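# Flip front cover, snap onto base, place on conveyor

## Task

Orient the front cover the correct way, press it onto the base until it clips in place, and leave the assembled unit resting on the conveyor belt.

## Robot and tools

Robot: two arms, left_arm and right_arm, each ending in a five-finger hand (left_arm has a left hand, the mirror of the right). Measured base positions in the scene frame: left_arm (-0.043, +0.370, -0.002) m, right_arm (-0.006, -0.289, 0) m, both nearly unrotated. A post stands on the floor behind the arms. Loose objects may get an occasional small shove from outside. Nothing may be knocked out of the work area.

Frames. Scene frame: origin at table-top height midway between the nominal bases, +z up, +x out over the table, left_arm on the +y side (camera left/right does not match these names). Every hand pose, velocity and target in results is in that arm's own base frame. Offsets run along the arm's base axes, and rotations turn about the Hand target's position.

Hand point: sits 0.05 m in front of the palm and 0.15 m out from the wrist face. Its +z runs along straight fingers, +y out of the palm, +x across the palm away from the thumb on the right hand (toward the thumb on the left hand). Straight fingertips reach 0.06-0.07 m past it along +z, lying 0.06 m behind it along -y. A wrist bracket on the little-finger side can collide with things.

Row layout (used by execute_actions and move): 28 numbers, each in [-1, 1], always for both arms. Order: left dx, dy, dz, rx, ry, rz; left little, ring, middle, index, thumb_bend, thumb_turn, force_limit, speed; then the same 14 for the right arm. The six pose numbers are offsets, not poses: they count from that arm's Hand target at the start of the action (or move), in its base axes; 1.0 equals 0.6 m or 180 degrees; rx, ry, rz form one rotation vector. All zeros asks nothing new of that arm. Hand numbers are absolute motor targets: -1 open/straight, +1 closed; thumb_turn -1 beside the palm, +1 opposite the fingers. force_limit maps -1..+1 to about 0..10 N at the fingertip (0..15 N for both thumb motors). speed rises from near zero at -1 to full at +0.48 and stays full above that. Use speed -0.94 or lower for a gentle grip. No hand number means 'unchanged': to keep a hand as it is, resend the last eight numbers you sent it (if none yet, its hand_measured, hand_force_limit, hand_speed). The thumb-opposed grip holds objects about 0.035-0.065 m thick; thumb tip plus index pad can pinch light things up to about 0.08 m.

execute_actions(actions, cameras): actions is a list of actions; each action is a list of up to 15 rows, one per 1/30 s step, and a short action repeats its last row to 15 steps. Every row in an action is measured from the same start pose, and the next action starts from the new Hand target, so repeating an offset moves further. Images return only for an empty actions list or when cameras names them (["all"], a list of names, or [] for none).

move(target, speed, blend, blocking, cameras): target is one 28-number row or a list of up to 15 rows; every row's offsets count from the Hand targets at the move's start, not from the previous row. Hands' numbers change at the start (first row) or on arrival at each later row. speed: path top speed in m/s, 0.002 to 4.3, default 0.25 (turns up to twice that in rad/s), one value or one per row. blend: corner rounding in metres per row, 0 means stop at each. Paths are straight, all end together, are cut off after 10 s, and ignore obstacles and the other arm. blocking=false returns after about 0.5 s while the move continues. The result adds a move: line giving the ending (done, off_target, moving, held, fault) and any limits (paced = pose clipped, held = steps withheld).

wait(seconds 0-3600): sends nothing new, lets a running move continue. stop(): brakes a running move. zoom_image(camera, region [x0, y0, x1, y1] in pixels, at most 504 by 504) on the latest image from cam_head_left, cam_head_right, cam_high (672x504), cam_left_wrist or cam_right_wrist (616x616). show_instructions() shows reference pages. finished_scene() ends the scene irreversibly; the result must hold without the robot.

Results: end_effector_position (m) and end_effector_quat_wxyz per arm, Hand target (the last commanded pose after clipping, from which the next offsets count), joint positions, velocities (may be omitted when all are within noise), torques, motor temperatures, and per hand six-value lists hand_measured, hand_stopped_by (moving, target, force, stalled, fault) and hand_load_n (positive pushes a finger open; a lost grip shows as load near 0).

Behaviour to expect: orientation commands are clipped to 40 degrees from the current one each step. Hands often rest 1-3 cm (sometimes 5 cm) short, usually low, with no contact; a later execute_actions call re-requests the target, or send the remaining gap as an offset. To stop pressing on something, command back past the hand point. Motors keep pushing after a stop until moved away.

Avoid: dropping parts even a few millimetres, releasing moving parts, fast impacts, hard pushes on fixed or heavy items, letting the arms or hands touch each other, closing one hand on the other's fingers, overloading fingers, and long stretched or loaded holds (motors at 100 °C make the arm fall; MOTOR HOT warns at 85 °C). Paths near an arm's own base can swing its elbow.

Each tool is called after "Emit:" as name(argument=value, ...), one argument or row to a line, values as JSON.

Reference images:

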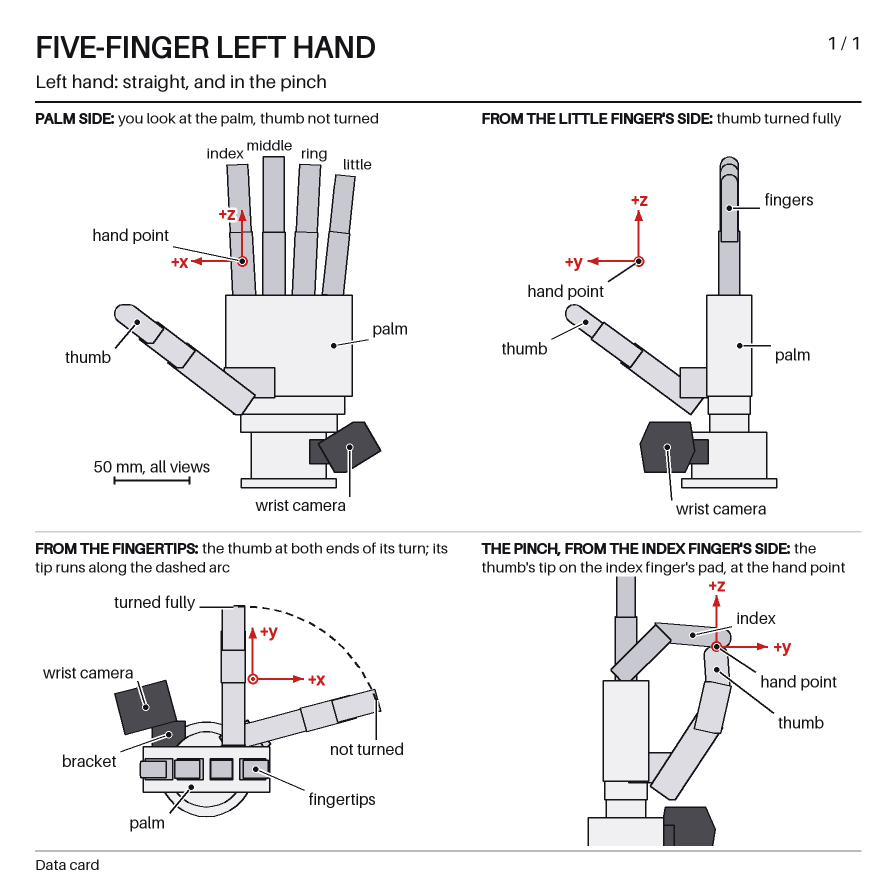

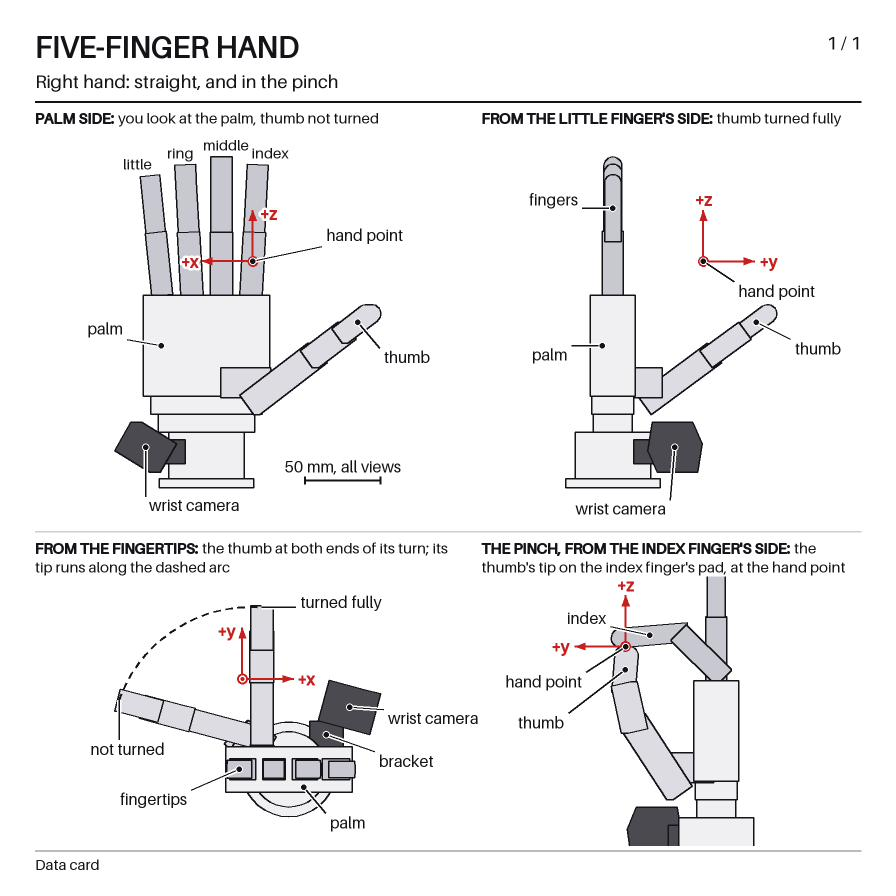

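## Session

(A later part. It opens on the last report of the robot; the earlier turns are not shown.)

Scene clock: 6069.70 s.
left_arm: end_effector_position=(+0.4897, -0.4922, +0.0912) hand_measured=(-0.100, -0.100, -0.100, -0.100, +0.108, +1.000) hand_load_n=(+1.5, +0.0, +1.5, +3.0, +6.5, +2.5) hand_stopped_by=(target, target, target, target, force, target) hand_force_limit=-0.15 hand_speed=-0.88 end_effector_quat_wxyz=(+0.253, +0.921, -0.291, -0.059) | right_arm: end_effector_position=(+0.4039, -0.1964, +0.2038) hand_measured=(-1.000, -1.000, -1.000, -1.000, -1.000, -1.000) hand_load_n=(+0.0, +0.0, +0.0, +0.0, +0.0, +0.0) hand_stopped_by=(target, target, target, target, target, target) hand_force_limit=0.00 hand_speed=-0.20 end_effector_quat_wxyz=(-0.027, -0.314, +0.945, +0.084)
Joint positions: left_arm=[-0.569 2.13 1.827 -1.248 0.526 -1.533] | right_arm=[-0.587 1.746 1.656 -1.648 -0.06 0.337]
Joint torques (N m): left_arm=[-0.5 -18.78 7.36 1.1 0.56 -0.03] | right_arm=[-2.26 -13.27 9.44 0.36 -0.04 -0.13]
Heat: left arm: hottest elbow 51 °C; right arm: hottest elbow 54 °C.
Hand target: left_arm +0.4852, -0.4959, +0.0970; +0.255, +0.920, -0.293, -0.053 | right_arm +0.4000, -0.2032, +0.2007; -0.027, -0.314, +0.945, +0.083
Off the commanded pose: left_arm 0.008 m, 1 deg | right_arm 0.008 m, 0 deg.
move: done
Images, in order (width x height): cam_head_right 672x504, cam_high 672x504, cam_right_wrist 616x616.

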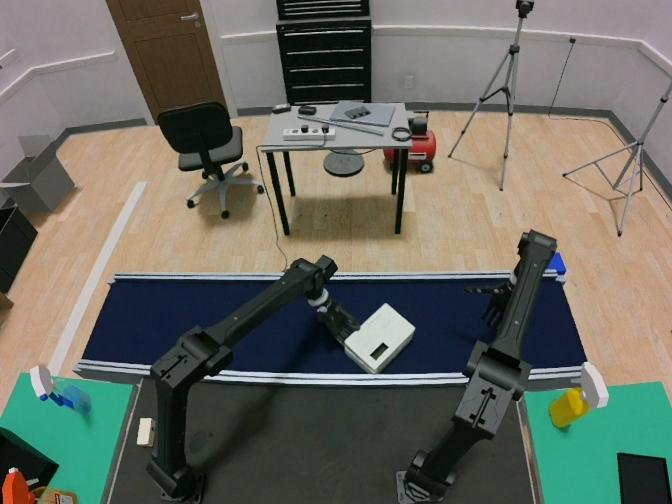

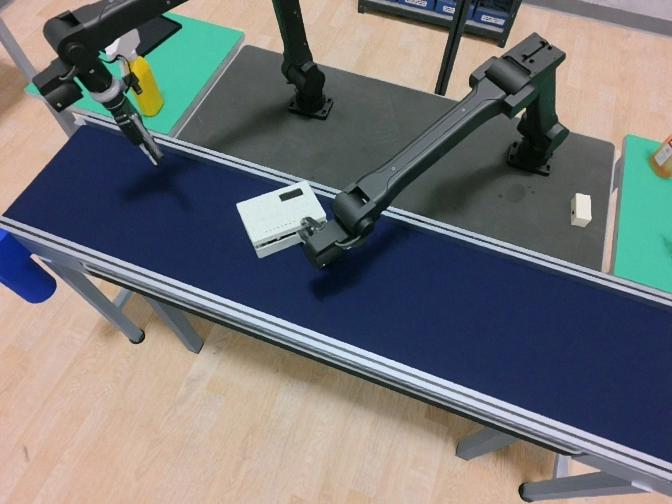

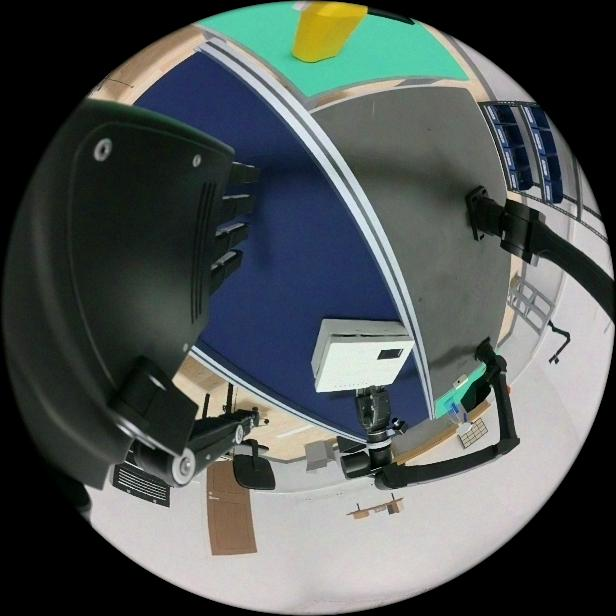

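Emit:
move(
  target=[
    [-0.003,-0.003,-0.01,0,0,0,-0.1,-0.1,-0.1,-0.1,0.4,1,-0.15,-0.88,0,0,0,0,0,0,-1,-1,-1,-1,-1,-1,0,-0.2],
  ],
  speed=0.03,
  cameras=["cam_high","cam_head_right","cam_right_wrist","cam_left_wrist"],
)

Emit:
zoom_image(
  camera="cam_right_wrist",
  region=[305, 310, 435, 410],
)

Emit:
zoom_image(
  camera="cam_high",
  region=[220, 140, 340, 270],
)

Emit:
zoom_image(
  camera="cam_head_right",
  region=[320, 280, 440, 400],
)

Emit:
zoom_image(
  camera="cam_left_wrist",
  region=[280, 150, 460, 370],
)

Scene clock: 6098.30 s.
left_arm: end_effector_position=(+0.4895, -0.4920, +0.0910) hand_measured=(-0.100, -0.100, -0.100, -0.100, +0.108, +1.000) hand_load_n=(+0.5, +0.0, +1.5, +3.0, +6.5, +2.5) hand_stopped_by=(target, target, target, target, force, target) hand_force_limit=-0.15 hand_speed=-0.88 end_effector_quat_wxyz=(+0.254, +0.921, -0.290, -0.056) | right_arm: end_effector_position=(+0.4039, -0.1964, +0.2038) hand_measured=(-1.000, -1.000, -1.000, -1.000, -1.000, -1.000) hand_load_n=(+0.0, +0.0, +0.0, +0.0, +0.0, +0.0) hand_stopped_by=(target, target, target, target, target, target) hand_force_limit=0.00 hand_speed=-0.20 end_effector_quat_wxyz=(-0.027, -0.314, +0.945, +0.084)
Joint positions: left_arm=[-0.569 2.125 1.818 -1.236 0.526 -1.536] | right_arm=[-0.587 1.746 1.656 -1.648 -0.06 0.337]
Joint torques (N m): left_arm=[-0.79 -18.61 7.16 1.16 0.56 -0.04] | right_arm=[-2.2 -13.16 9.46 0.36 -0.05 -0.11]
Heat: left arm: hottest elbow 50 °C; right arm: hottest elbow 54 °C.
Hand target: left_arm +0.4833, -0.4976, +0.0908; +0.255, +0.920, -0.293, -0.054 | right_arm +0.4000, -0.2032, +0.2007; -0.027, -0.314, +0.945, +0.083
Off the commanded pose: left_arm 0.008 m, 0 deg | right_arm 0.008 m, 0 deg.
move: done
Images, in order (width x height): cam_head_right 672x504, cam_high 672x504, cam_left_wrist 616x616, cam_right_wrist 616x616.

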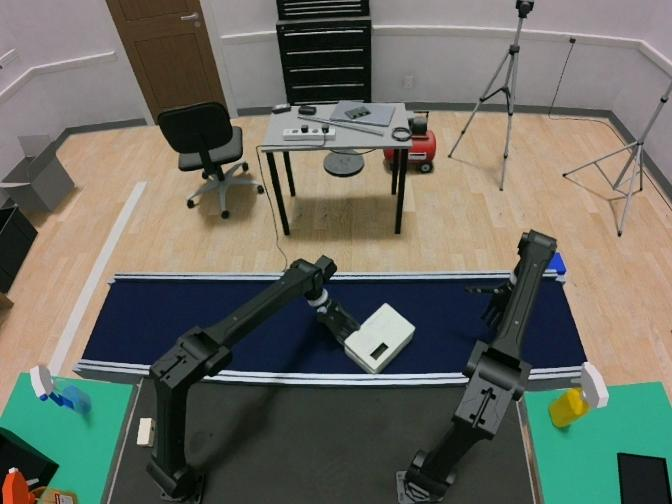

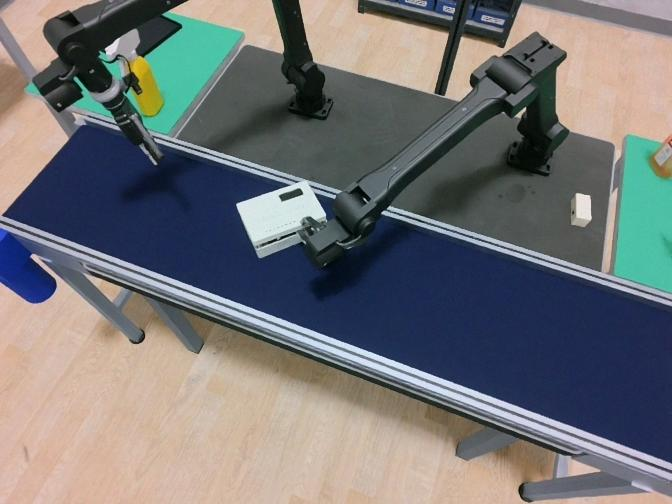

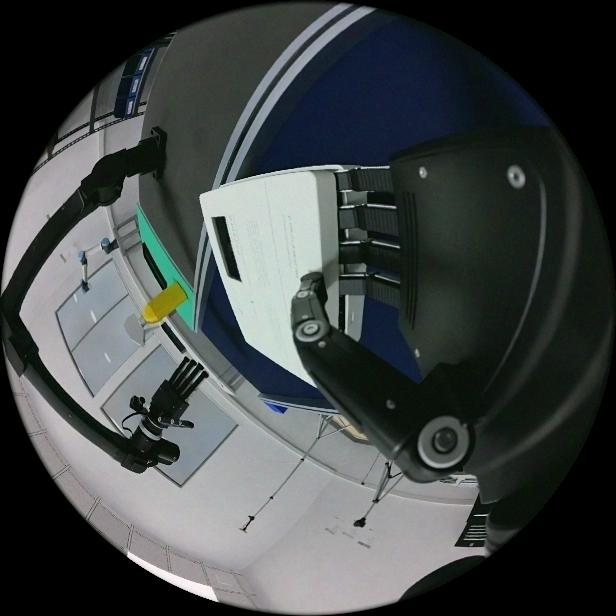

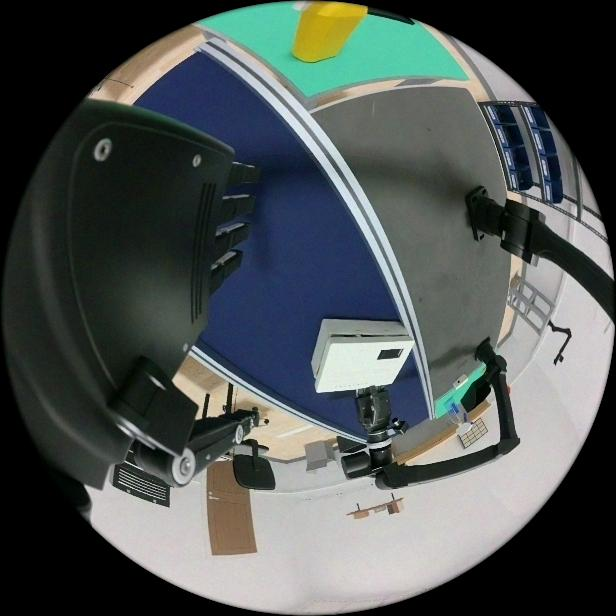

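Scaled by 3.877 from the camera's image (finer frame: 880x880).

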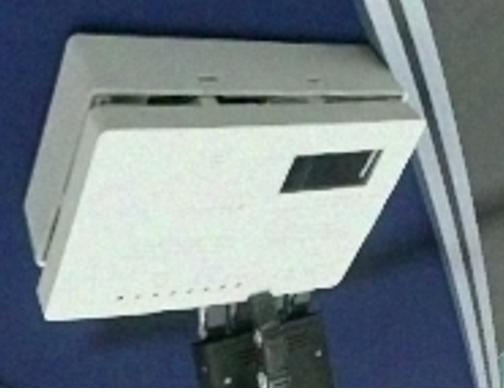

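Scaled by 3.877 from the camera's image (finer frame: 960x720).

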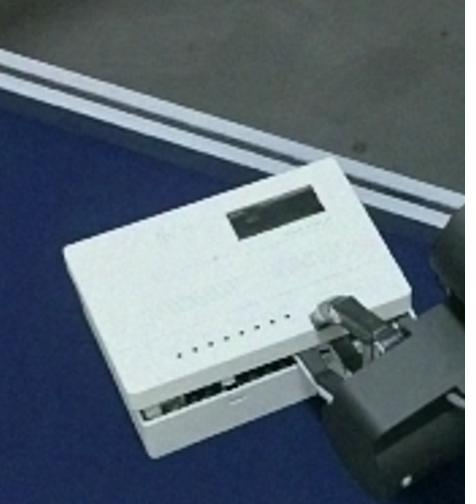

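Scaled by 4.200 from the camera's image (finer frame: 960x720).

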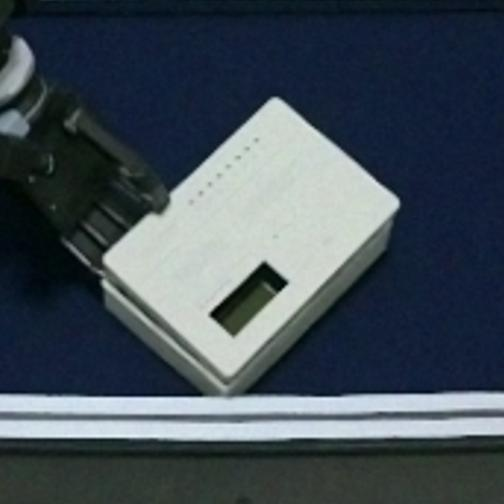

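Scaled by 2.291 from the camera's image (finer frame: 880x880).

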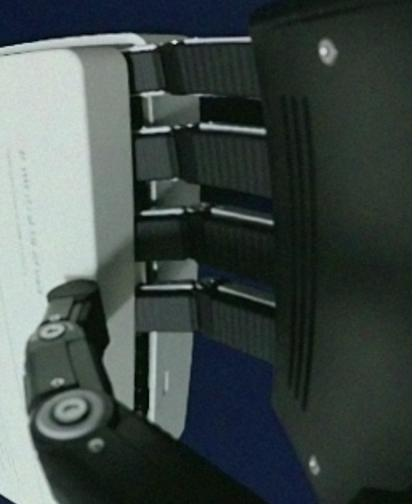

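Emit:
move(
  target=[
    [0,0,0,0,0,0,-0.1,-0.1,-0.1,-0.1,0.4,1,-0.15,-0.88,-0.08,0,0.165,0,0,0.275,-1,-1,-1,-1,-1,-1,0,-0.2],
    [0,0,0,0,0,0,-0.1,-0.1,-0.1,-0.1,0.4,1,-0.15,-0.88,-0.12,0.05,0.165,0,0,0.55,-1,-1,-1,-1,-1,-1,0,-0.2],
  ],
  blend=0.02,
  speed=0.2,
  cameras=["cam_high","cam_head_right","cam_right_wrist"],
)

Scene clock: 6140.33 s.
left_arm: end_effector_position=(+0.4895, -0.4920, +0.0910) hand_measured=(-0.100, -0.100, -0.100, -0.100, +0.108, +1.000) hand_load_n=(+1.0, +0.0, +1.0, +3.0, +6.5, +2.5) hand_stopped_by=(target, target, target, target, force, target) hand_force_limit=-0.15 hand_speed=-0.88 end_effector_quat_wxyz=(+0.254, +0.921, -0.290, -0.056) | right_arm: end_effector_position=(+0.3319, -0.1786, +0.2963) hand_measured=(-1.000, -1.000, -1.000, -1.000, -1.000, -1.000) hand_load_n=(+0.0, +0.0, +0.0, +0.0, +0.0, +0.0) hand_stopped_by=(target, target, target, target, target, target) hand_force_limit=0.00 hand_speed=-0.20 end_effector_quat_wxyz=(+0.080, +0.919, -0.386, +0.008)
Joint positions: left_arm=[-0.569 2.125 1.818 -1.236 0.526 -1.536] | right_arm=[-0.307 1.456 1.564 -1.678 0.162 -1.083]
Joint torques (N m): left_arm=[-0.85 -18.49 7.17 1.28 0.55 -0.04] | right_arm=[-0.15 -10.58 9.37 0.03 0.19 -0.13]
Motor temperatures (°C): left_arm=[25 51 49 24 26 24] | right_arm=[28 38 54 24 25 29]
Heat: left arm: hottest shoulder 51 °C; right arm: hottest elbow 54 °C.
Hand target: left_arm +0.4833, -0.4977, +0.0908; +0.255, +0.920, -0.293, -0.054 | right_arm +0.3279, -0.1733, +0.2996; +0.081, +0.923, -0.375, -0.033
Off the commanded pose: left_arm 0.008 m, 0 deg | right_arm 0.007 m, 5 deg.
joint sent to its limit (right arm) — joint 4 (wrist pitch), lower limit. The joint targets are off in orientation, not in position.
move: off_target (right_arm)
Images, in order (width x height): cam_head_right 672x504, cam_high 672x504, cam_right_wrist 616x616.

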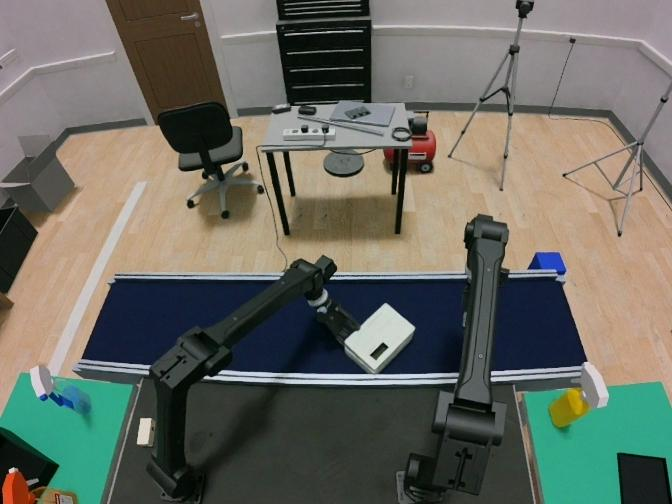

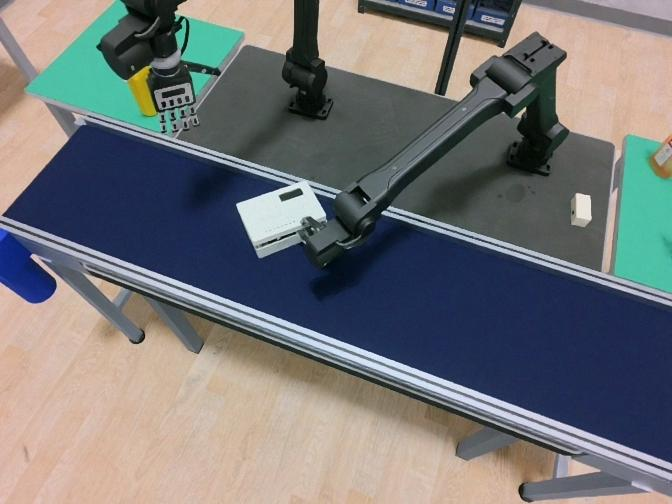

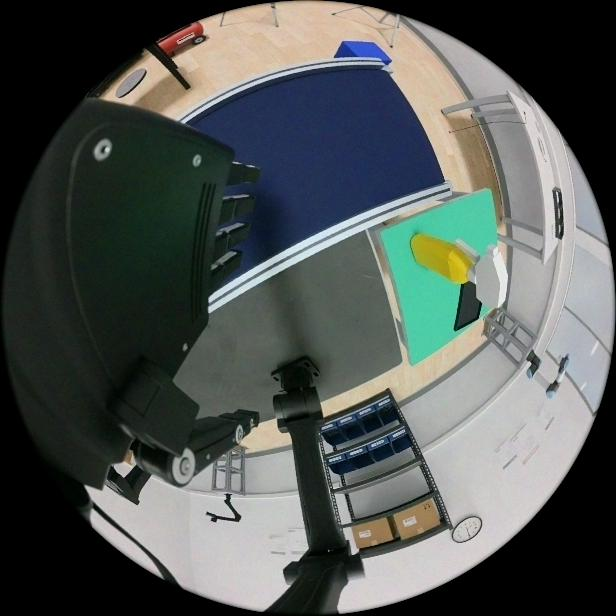

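Emit:
move(
  target=[
    [0,0,0,0,0,0,-0.1,-0.1,-0.1,-0.1,0.4,1,-0.15,-0.88,0.026,0.337,-0.03,0,0,0,-1,-1,-1,-1,-1,-1,0,-0.2],
    [0,0,0,0,0,0,-0.1,-0.1,-0.1,-0.1,0.4,1,-0.15,-0.88,0.026,0.337,-0.18,0,0,0,-1,-1,-1,-1,-1,-1,0,-0.2],
  ],
  blend=0.02,
  speed=0.12,
  cameras=["cam_high","cam_head_right","cam_right_wrist","cam_left_wrist"],
)

Scene clock: 6163.43 s.
left_arm: end_effector_position=(+0.4895, -0.4920, +0.0910) hand_measured=(-0.100, -0.100, -0.100, -0.100, +0.108, +1.000) hand_load_n=(+1.0, +0.0, +1.0, +3.5, +6.5, +2.5) hand_stopped_by=(target, target, target, target, force, target) hand_force_limit=-0.15 hand_speed=-0.88 end_effector_quat_wxyz=(+0.254, +0.921, -0.290, -0.056) | right_arm: end_effector_position=(+0.3445, +0.0238, +0.1980) hand_measured=(-1.000, -1.000, -1.000, -1.000, -1.000, -1.000) hand_load_n=(+0.0, +0.0, +0.0, +0.0, -0.5, +0.0) hand_stopped_by=(target, target, target, target, target, target) hand_force_limit=0.00 hand_speed=-0.20 end_effector_quat_wxyz=(+0.080, +0.924, -0.373, -0.030)
Joint positions: left_arm=[-0.569 2.125 1.818 -1.236 0.526 -1.536] | right_arm=[0.161 1.515 1.357 -1.548 0.105 -0.635]
Joint torques (N m): left_arm=[-0.79 -18.49 7.17 1.28 0.56 -0.05] | right_arm=[-0.44 -9.47 9.13 0.42 -0.15 0.12]
Heat: left arm: hottest shoulder 51 °C; right arm: hottest elbow 52 °C.
Hand target: left_arm +0.4833, -0.4977, +0.0908; +0.255, +0.920, -0.293, -0.054 | right_arm +0.3436, +0.0289, +0.1917; +0.081, +0.923, -0.375, -0.033
Off the commanded pose: left_arm 0.008 m, 0 deg | right_arm 0.008 m, 0 deg.
move: done
Images, in order (width x height): cam_head_right 672x504, cam_high 672x504, cam_left_wrist 616x616, cam_right_wrist 616x616.

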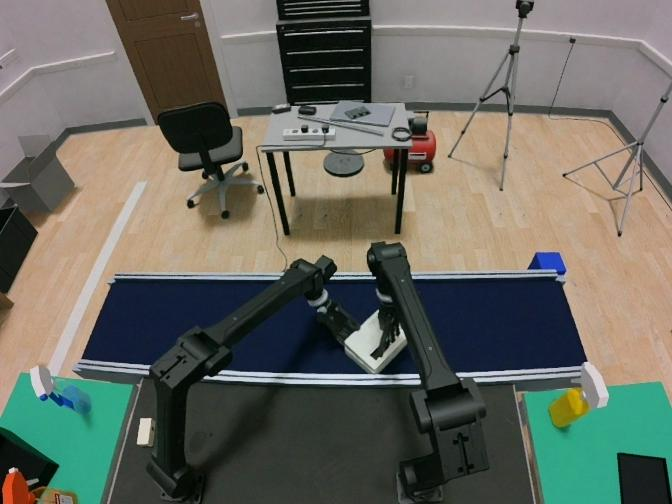

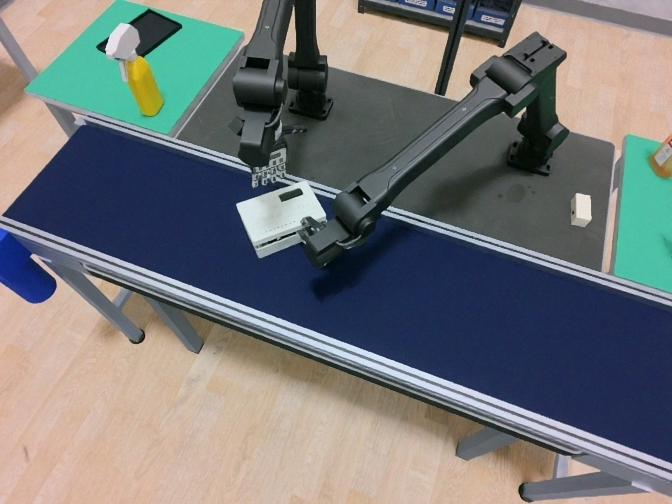

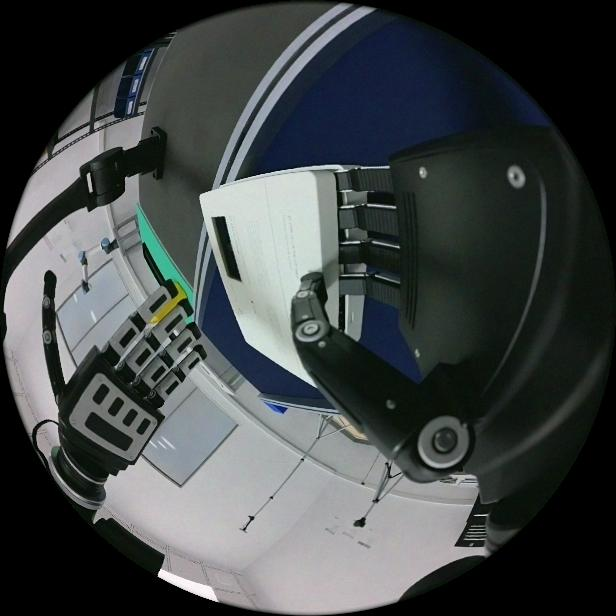

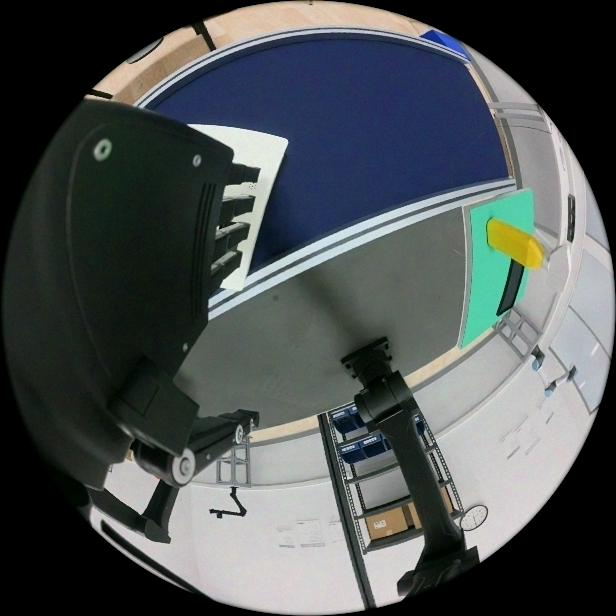

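Emit:
zoom_image(
  camera="cam_right_wrist",
  region=[170, 110, 310, 310],
)

Emit:
zoom_image(
  camera="cam_high",
  region=[220, 130, 340, 260],
)

Emit:
zoom_image(
  camera="cam_head_right",
  region=[310, 270, 440, 400],
)

Scaled by 2.520 from the camera's image (finer frame: 880x880).

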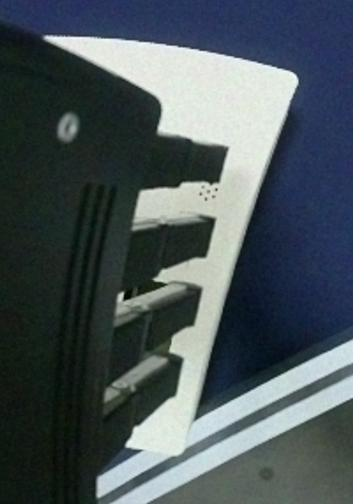

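Scaled by 3.877 from the camera's image (finer frame: 960x720).

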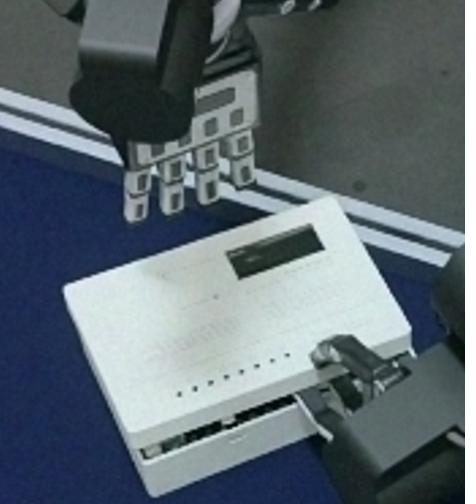

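Scaled by 3.877 from the camera's image (finer frame: 960x720).

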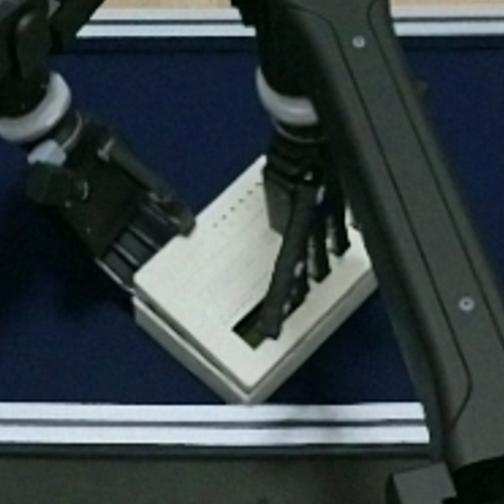

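Emit:
move(
  target=[
    [0,0,0,0,0,0,-0.1,-0.1,-0.1,-0.1,0.4,1,-0.15,-0.88,0.0113,-0.0123,-0.067,0,0,0,-1,-1,-1,-1,-1,-1,0,-0.2],
  ],
  speed=0.06,
  cameras=["cam_high","cam_head_right","cam_right_wrist"],
)

Emit:
zoom_image(
  camera="cam_right_wrist",
  region=[170, 110, 310, 310],
)

Emit:
zoom_image(
  camera="cam_high",
  region=[220, 130, 340, 260],
)

Scene clock: 6195.93 s.
left_arm: end_effector_position=(+0.4895, -0.4920, +0.0910) hand_measured=(-0.100, -0.100, -0.100, -0.100, +0.108, +1.000) hand_load_n=(+0.5, +0.0, +1.5, +3.0, +6.5, +2.5) hand_stopped_by=(target, target, target, target, force, target) hand_force_limit=-0.15 hand_speed=-0.88 end_effector_quat_wxyz=(+0.254, +0.921, -0.290, -0.056) | right_arm: end_effector_position=(+0.3508, +0.0248, +0.1578) hand_measured=(-1.000, -1.000, -1.000, -1.000, -1.000, -1.000) hand_load_n=(+0.0, +0.0, +0.0, +0.0, +0.0, +0.0) hand_stopped_by=(target, target, target, target, target, target) hand_force_limit=0.00 hand_speed=-0.20 end_effector_quat_wxyz=(+0.079, +0.924, -0.374, -0.029)
Joint positions: left_arm=[-0.569 2.125 1.818 -1.236 0.526 -1.536] | right_arm=[0.161 1.551 1.292 -1.444 0.105 -0.635]
Joint torques (N m): left_arm=[-0.79 -18.49 7.17 1.28 0.56 -0.05] | right_arm=[-1.85 -9.64 8.95 0.42 -0.03 -0.02]
Heat: left arm: hottest shoulder 51 °C; right arm: hottest elbow 51 °C.
Hand target: left_arm +0.4833, -0.4977, +0.0908; +0.255, +0.920, -0.293, -0.054 | right_arm +0.3503, +0.0215, +0.1515; +0.081, +0.923, -0.375, -0.033
Off the commanded pose: left_arm 0.008 m, 0 deg | right_arm 0.007 m, 1 deg.
move: done
Images, in order (width x height): cam_head_right 672x504, cam_high 672x504, cam_right_wrist 616x616.

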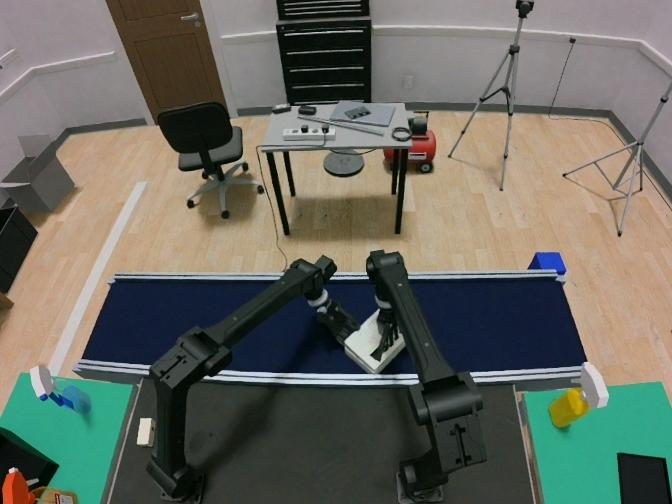

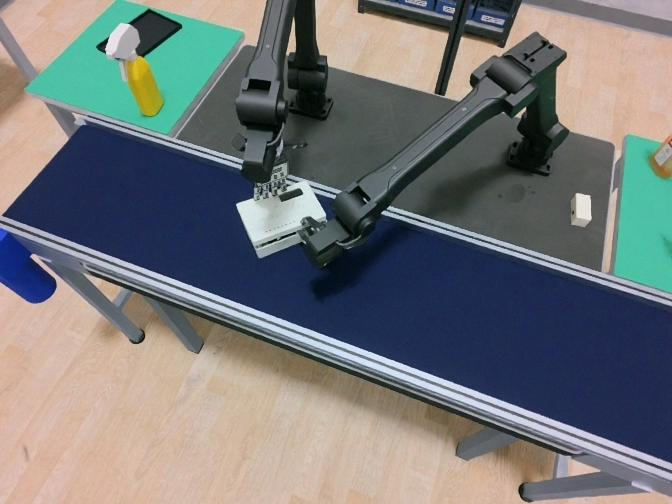

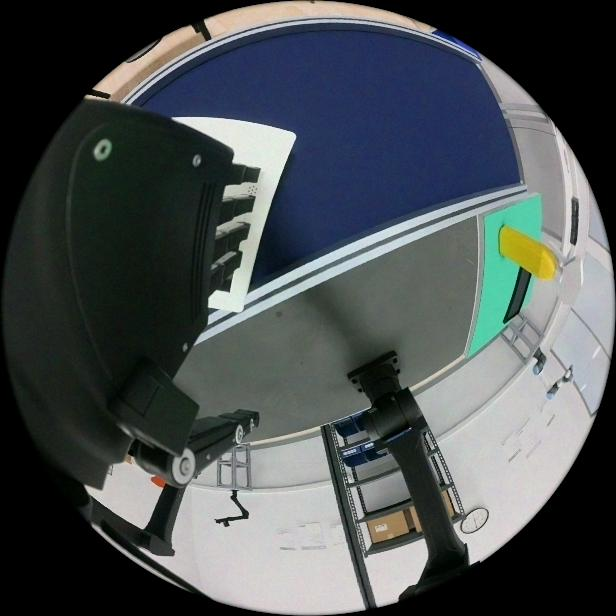

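Scaled by 2.520 from the camera's image (finer frame: 880x880).

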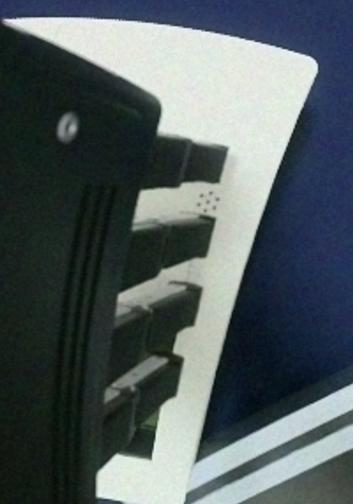

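Scaled by 3.877 from the camera's image (finer frame: 960x720).

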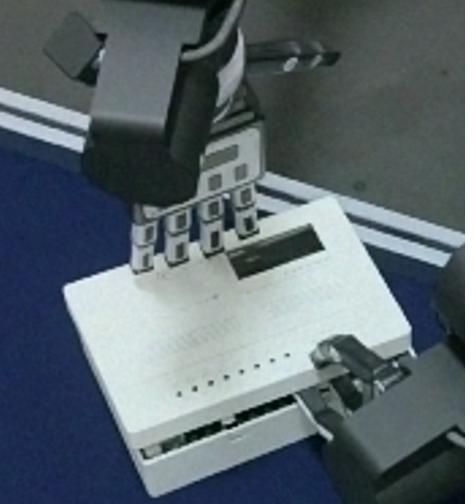

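Emit:
move(
  target=[
    [0,0,0,0,0,0,-0.1,-0.1,-0.1,-0.1,0.4,1,-0.15,-0.88,0.002,-0.022,0,0,0,0,-1,-1,-1,-1,-1,-1,0,-0.2],
  ],
  speed=0.06,
  cameras=["cam_right_wrist","cam_high"],
)

Emit:
zoom_image(
  camera="cam_right_wrist",
  region=[170, 110, 310, 310],
)

Emit:
zoom_image(
  camera="cam_high",
  region=[220, 130, 340, 260],
)

Scene clock: 6207.33 s.
left_arm: end_effector_position=(+0.4895, -0.4920, +0.0910) hand_measured=(-0.100, -0.100, -0.100, -0.100, +0.108, +1.000) hand_load_n=(+1.0, +0.0, +1.5, +3.5, +6.5, +2.5) hand_stopped_by=(target, target, target, target, force, target) hand_force_limit=-0.15 hand_speed=-0.88 end_effector_quat_wxyz=(+0.254, +0.921, -0.290, -0.056) | right_arm: end_effector_position=(+0.3526, +0.0143, +0.1576) hand_measured=(-1.000, -1.000, -1.000, -1.000, -1.000, -1.000) hand_load_n=(+0.0, +0.0, +0.5, +0.0, +0.0, +0.0) hand_stopped_by=(target, target, target, target, target, target) hand_force_limit=0.00 hand_speed=-0.20 end_effector_quat_wxyz=(+0.078, +0.922, -0.377, -0.029)
Joint positions: left_arm=[-0.569 2.125 1.818 -1.236 0.526 -1.536] | right_arm=[0.134 1.551 1.292 -1.44 0.106 -0.654]
Joint torques (N m): left_arm=[-0.85 -18.49 7.17 1.29 0.56 -0.05] | right_arm=[-2.02 -9.82 8.72 0.43 0.11 -0.16]
Heat: left arm: hottest shoulder 51 °C; right arm: hottest elbow 52 °C.
Hand target: left_arm +0.4833, -0.4977, +0.0908; +0.255, +0.920, -0.293, -0.054 | right_arm +0.3515, +0.0083, +0.1515; +0.081, +0.923, -0.375, -0.033
Off the commanded pose: left_arm 0.008 m, 0 deg | right_arm 0.009 m, 1 deg.
move: done
Images, in order (width x height): cam_high 672x504, cam_right_wrist 616x616.

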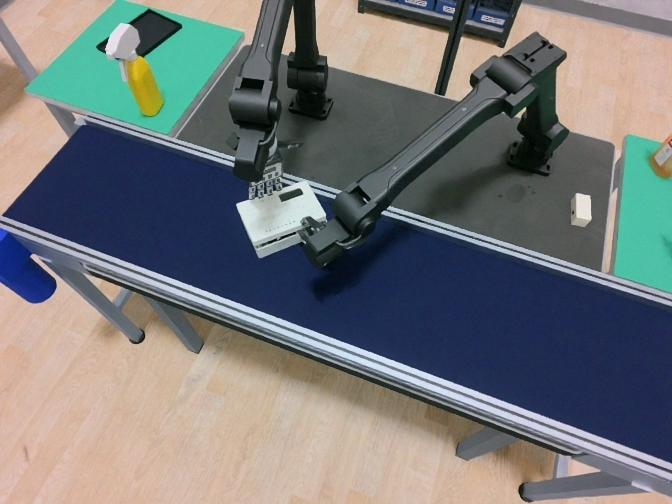

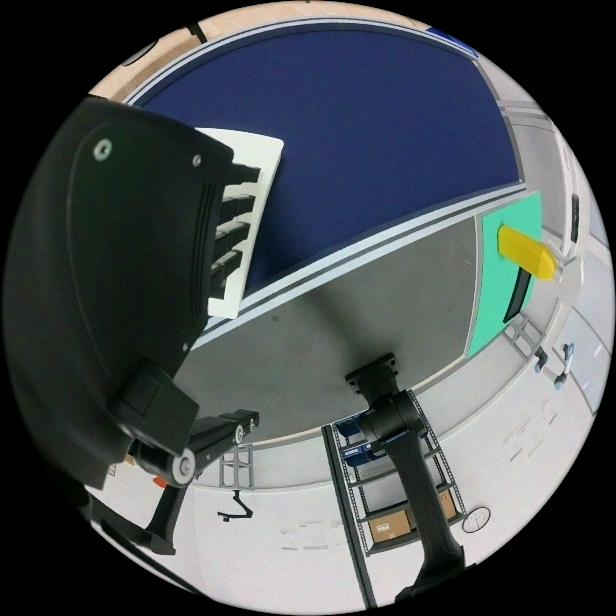

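Scaled by 2.520 from the camera's image (finer frame: 880x880).

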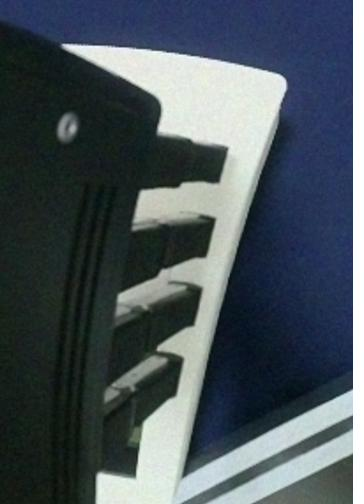

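Scaled by 3.877 from the camera's image (finer frame: 960x720).

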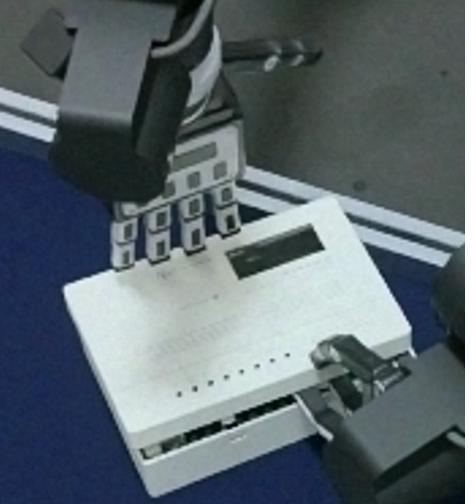

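Emit:
move(
  target=[
    [0,0,0,0,0,0,-0.1,-0.1,-0.1,-0.1,0.4,1,-0.15,-0.88,0,0,-0.02,0,0,0,-1,-1,-1,-1,-1,-1,0,-0.2],
  ],
  speed=0.03,
  cameras=["cam_right_wrist","cam_high"],
)

Emit:
zoom_image(
  camera="cam_high",
  region=[220, 130, 340, 260],
)

Scene clock: 6215.67 s.
left_arm: end_effector_position=(+0.4897, -0.4921, +0.0913) hand_measured=(-0.100, -0.100, -0.100, -0.100, +0.108, +1.000) hand_load_n=(+1.5, +0.0, +0.5, +3.0, +7.0, +1.5) hand_stopped_by=(target, target, target, target, force, target) hand_force_limit=-0.15 hand_speed=-0.88 end_effector_quat_wxyz=(+0.254, +0.921, -0.290, -0.055) | right_arm: end_effector_position=(+0.3525, +0.0142, +0.1489) hand_measured=(-1.000, -1.000, -1.000, -1.000, -1.000, -1.000) hand_load_n=(+0.0, +0.0, -0.5, +0.0, +0.0, -0.5) hand_stopped_by=(target, target, target, target, target, target) hand_force_limit=0.00 hand_speed=-0.20 end_effector_quat_wxyz=(+0.076, +0.923, -0.377, -0.026)
Joint positions: left_arm=[-0.569 2.124 1.818 -1.235 0.526 -1.537] | right_arm=[0.134 1.552 1.271 -1.412 0.106 -0.654]
Joint torques (N m): left_arm=[-0.79 -18.43 7.17 1.25 0.56 -0.04] | right_arm=[-2.08 -9.29 8.58 0.55 0.09 -0.11]
Heat: left arm: hottest shoulder 51 °C; right arm: hottest elbow 52 °C.
Hand target: left_arm +0.4834, -0.4976, +0.0909; +0.255, +0.920, -0.293, -0.054 | right_arm +0.3515, +0.0084, +0.1395; +0.081, +0.923, -0.375, -0.033
Off the commanded pose: left_arm 0.009 m, 0 deg | right_arm 0.011 m, 1 deg.
move: off_target (right_arm)
Images, in order (width x height): cam_high 672x504, cam_right_wrist 616x616.

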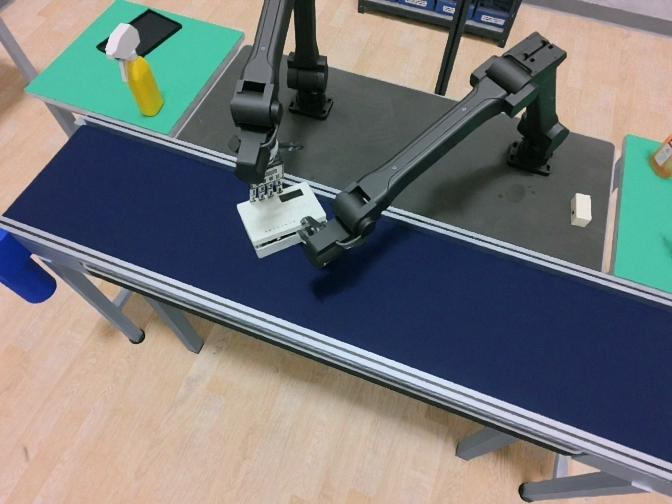

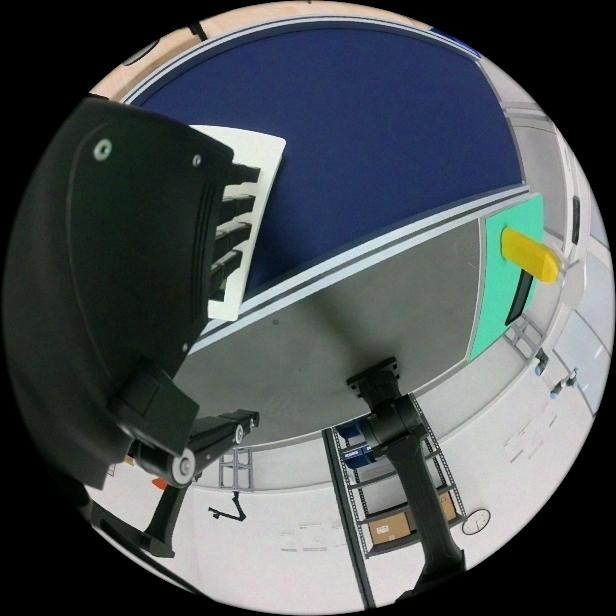

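Scaled by 3.877 from the camera's image (finer frame: 960x720).

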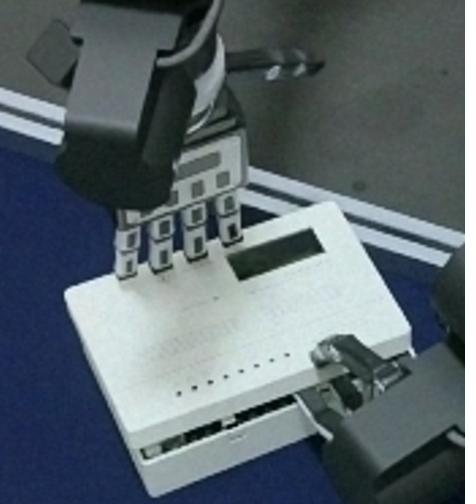

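Emit:
move(
  target=[
    [0,0,0,0,0,0,-0.1,-0.1,-0.1,-0.1,0.4,1,-0.15,-0.88,0,0,-0.017,0,0,0,-1,-1,-1,-1,-1,-1,0,-0.2],
  ],
  speed=0.03,
  cameras=["cam_right_wrist","cam_high","cam_head_right"],
)

Emit:
zoom_image(
  camera="cam_high",
  region=[220, 130, 340, 260],
)

Emit:
zoom_image(
  camera="cam_head_right",
  region=[310, 270, 440, 400],
)

Scene clock: 6223.37 s.
left_arm: end_effector_position=(+0.4897, -0.4925, +0.0916) hand_measured=(-0.100, -0.100, -0.100, -0.100, +0.108, +1.000) hand_load_n=(+1.5, +0.0, +0.5, +2.5, +7.0, +1.0) hand_stopped_by=(target, target, target, target, force, target) hand_force_limit=-0.15 hand_speed=-0.88 end_effector_quat_wxyz=(+0.255, +0.921, -0.290, -0.055) | right_arm: end_effector_position=(+0.3525, +0.0142, +0.1468) hand_measured=(-1.000, -1.000, -1.000, -1.000, -1.000, -1.000) hand_load_n=(+0.0, +0.0, -1.5, +0.0, +0.0, +0.0) hand_stopped_by=(target, target, target, target, target, target) hand_force_limit=0.00 hand_speed=-0.20 end_effector_quat_wxyz=(+0.076, +0.923, -0.377, -0.025)
Joint positions: left_arm=[-0.569 2.124 1.818 -1.234 0.526 -1.537] | right_arm=[0.134 1.552 1.266 -1.404 0.106 -0.655]
Joint torques (N m): left_arm=[-0.79 -18.49 7.19 1.22 0.55 -0.04] | right_arm=[-2.02 -8.53 7.36 1.31 0.09 -0.12]
Heat: left arm: hottest shoulder 52 °C; right arm: hottest elbow 52 °C.
Hand target: left_arm +0.4833, -0.4977, +0.0910; +0.255, +0.920, -0.293, -0.053 | right_arm +0.3515, +0.0083, +0.1293; +0.081, +0.923, -0.375, -0.033
Off the commanded pose: left_arm 0.008 m, 0 deg | right_arm 0.018 m, 1 deg.
move: off_target (right_arm)
Images, in order (width x height): cam_head_right 672x504, cam_high 672x504, cam_right_wrist 616x616.

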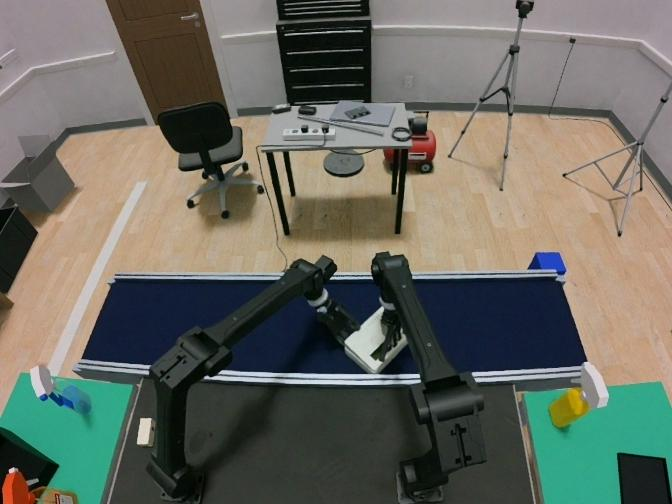

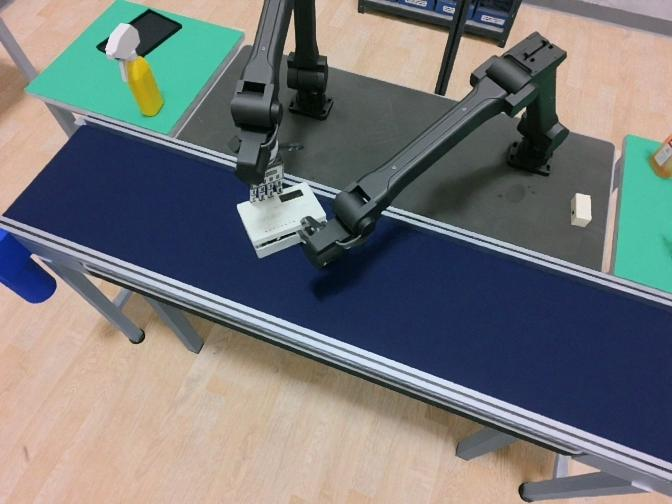

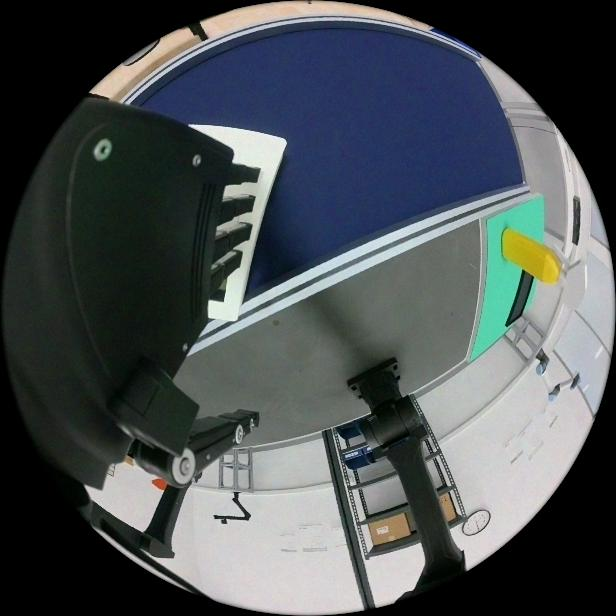

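Scaled by 3.877 from the camera's image (finer frame: 960x720).

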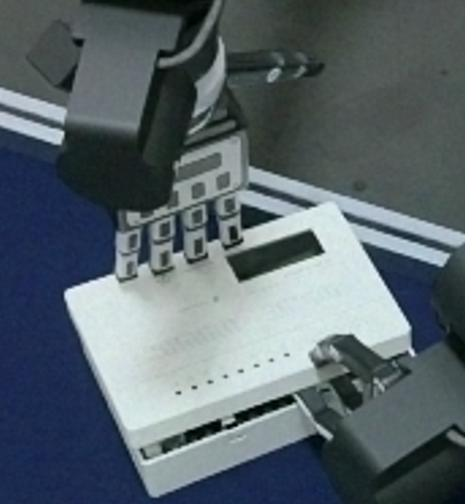

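Scaled by 3.877 from the camera's image (finer frame: 960x720).

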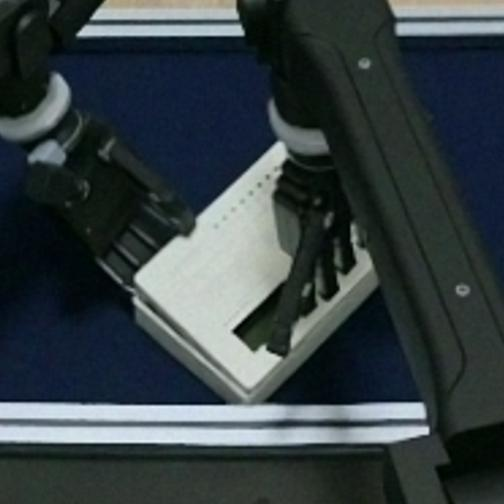

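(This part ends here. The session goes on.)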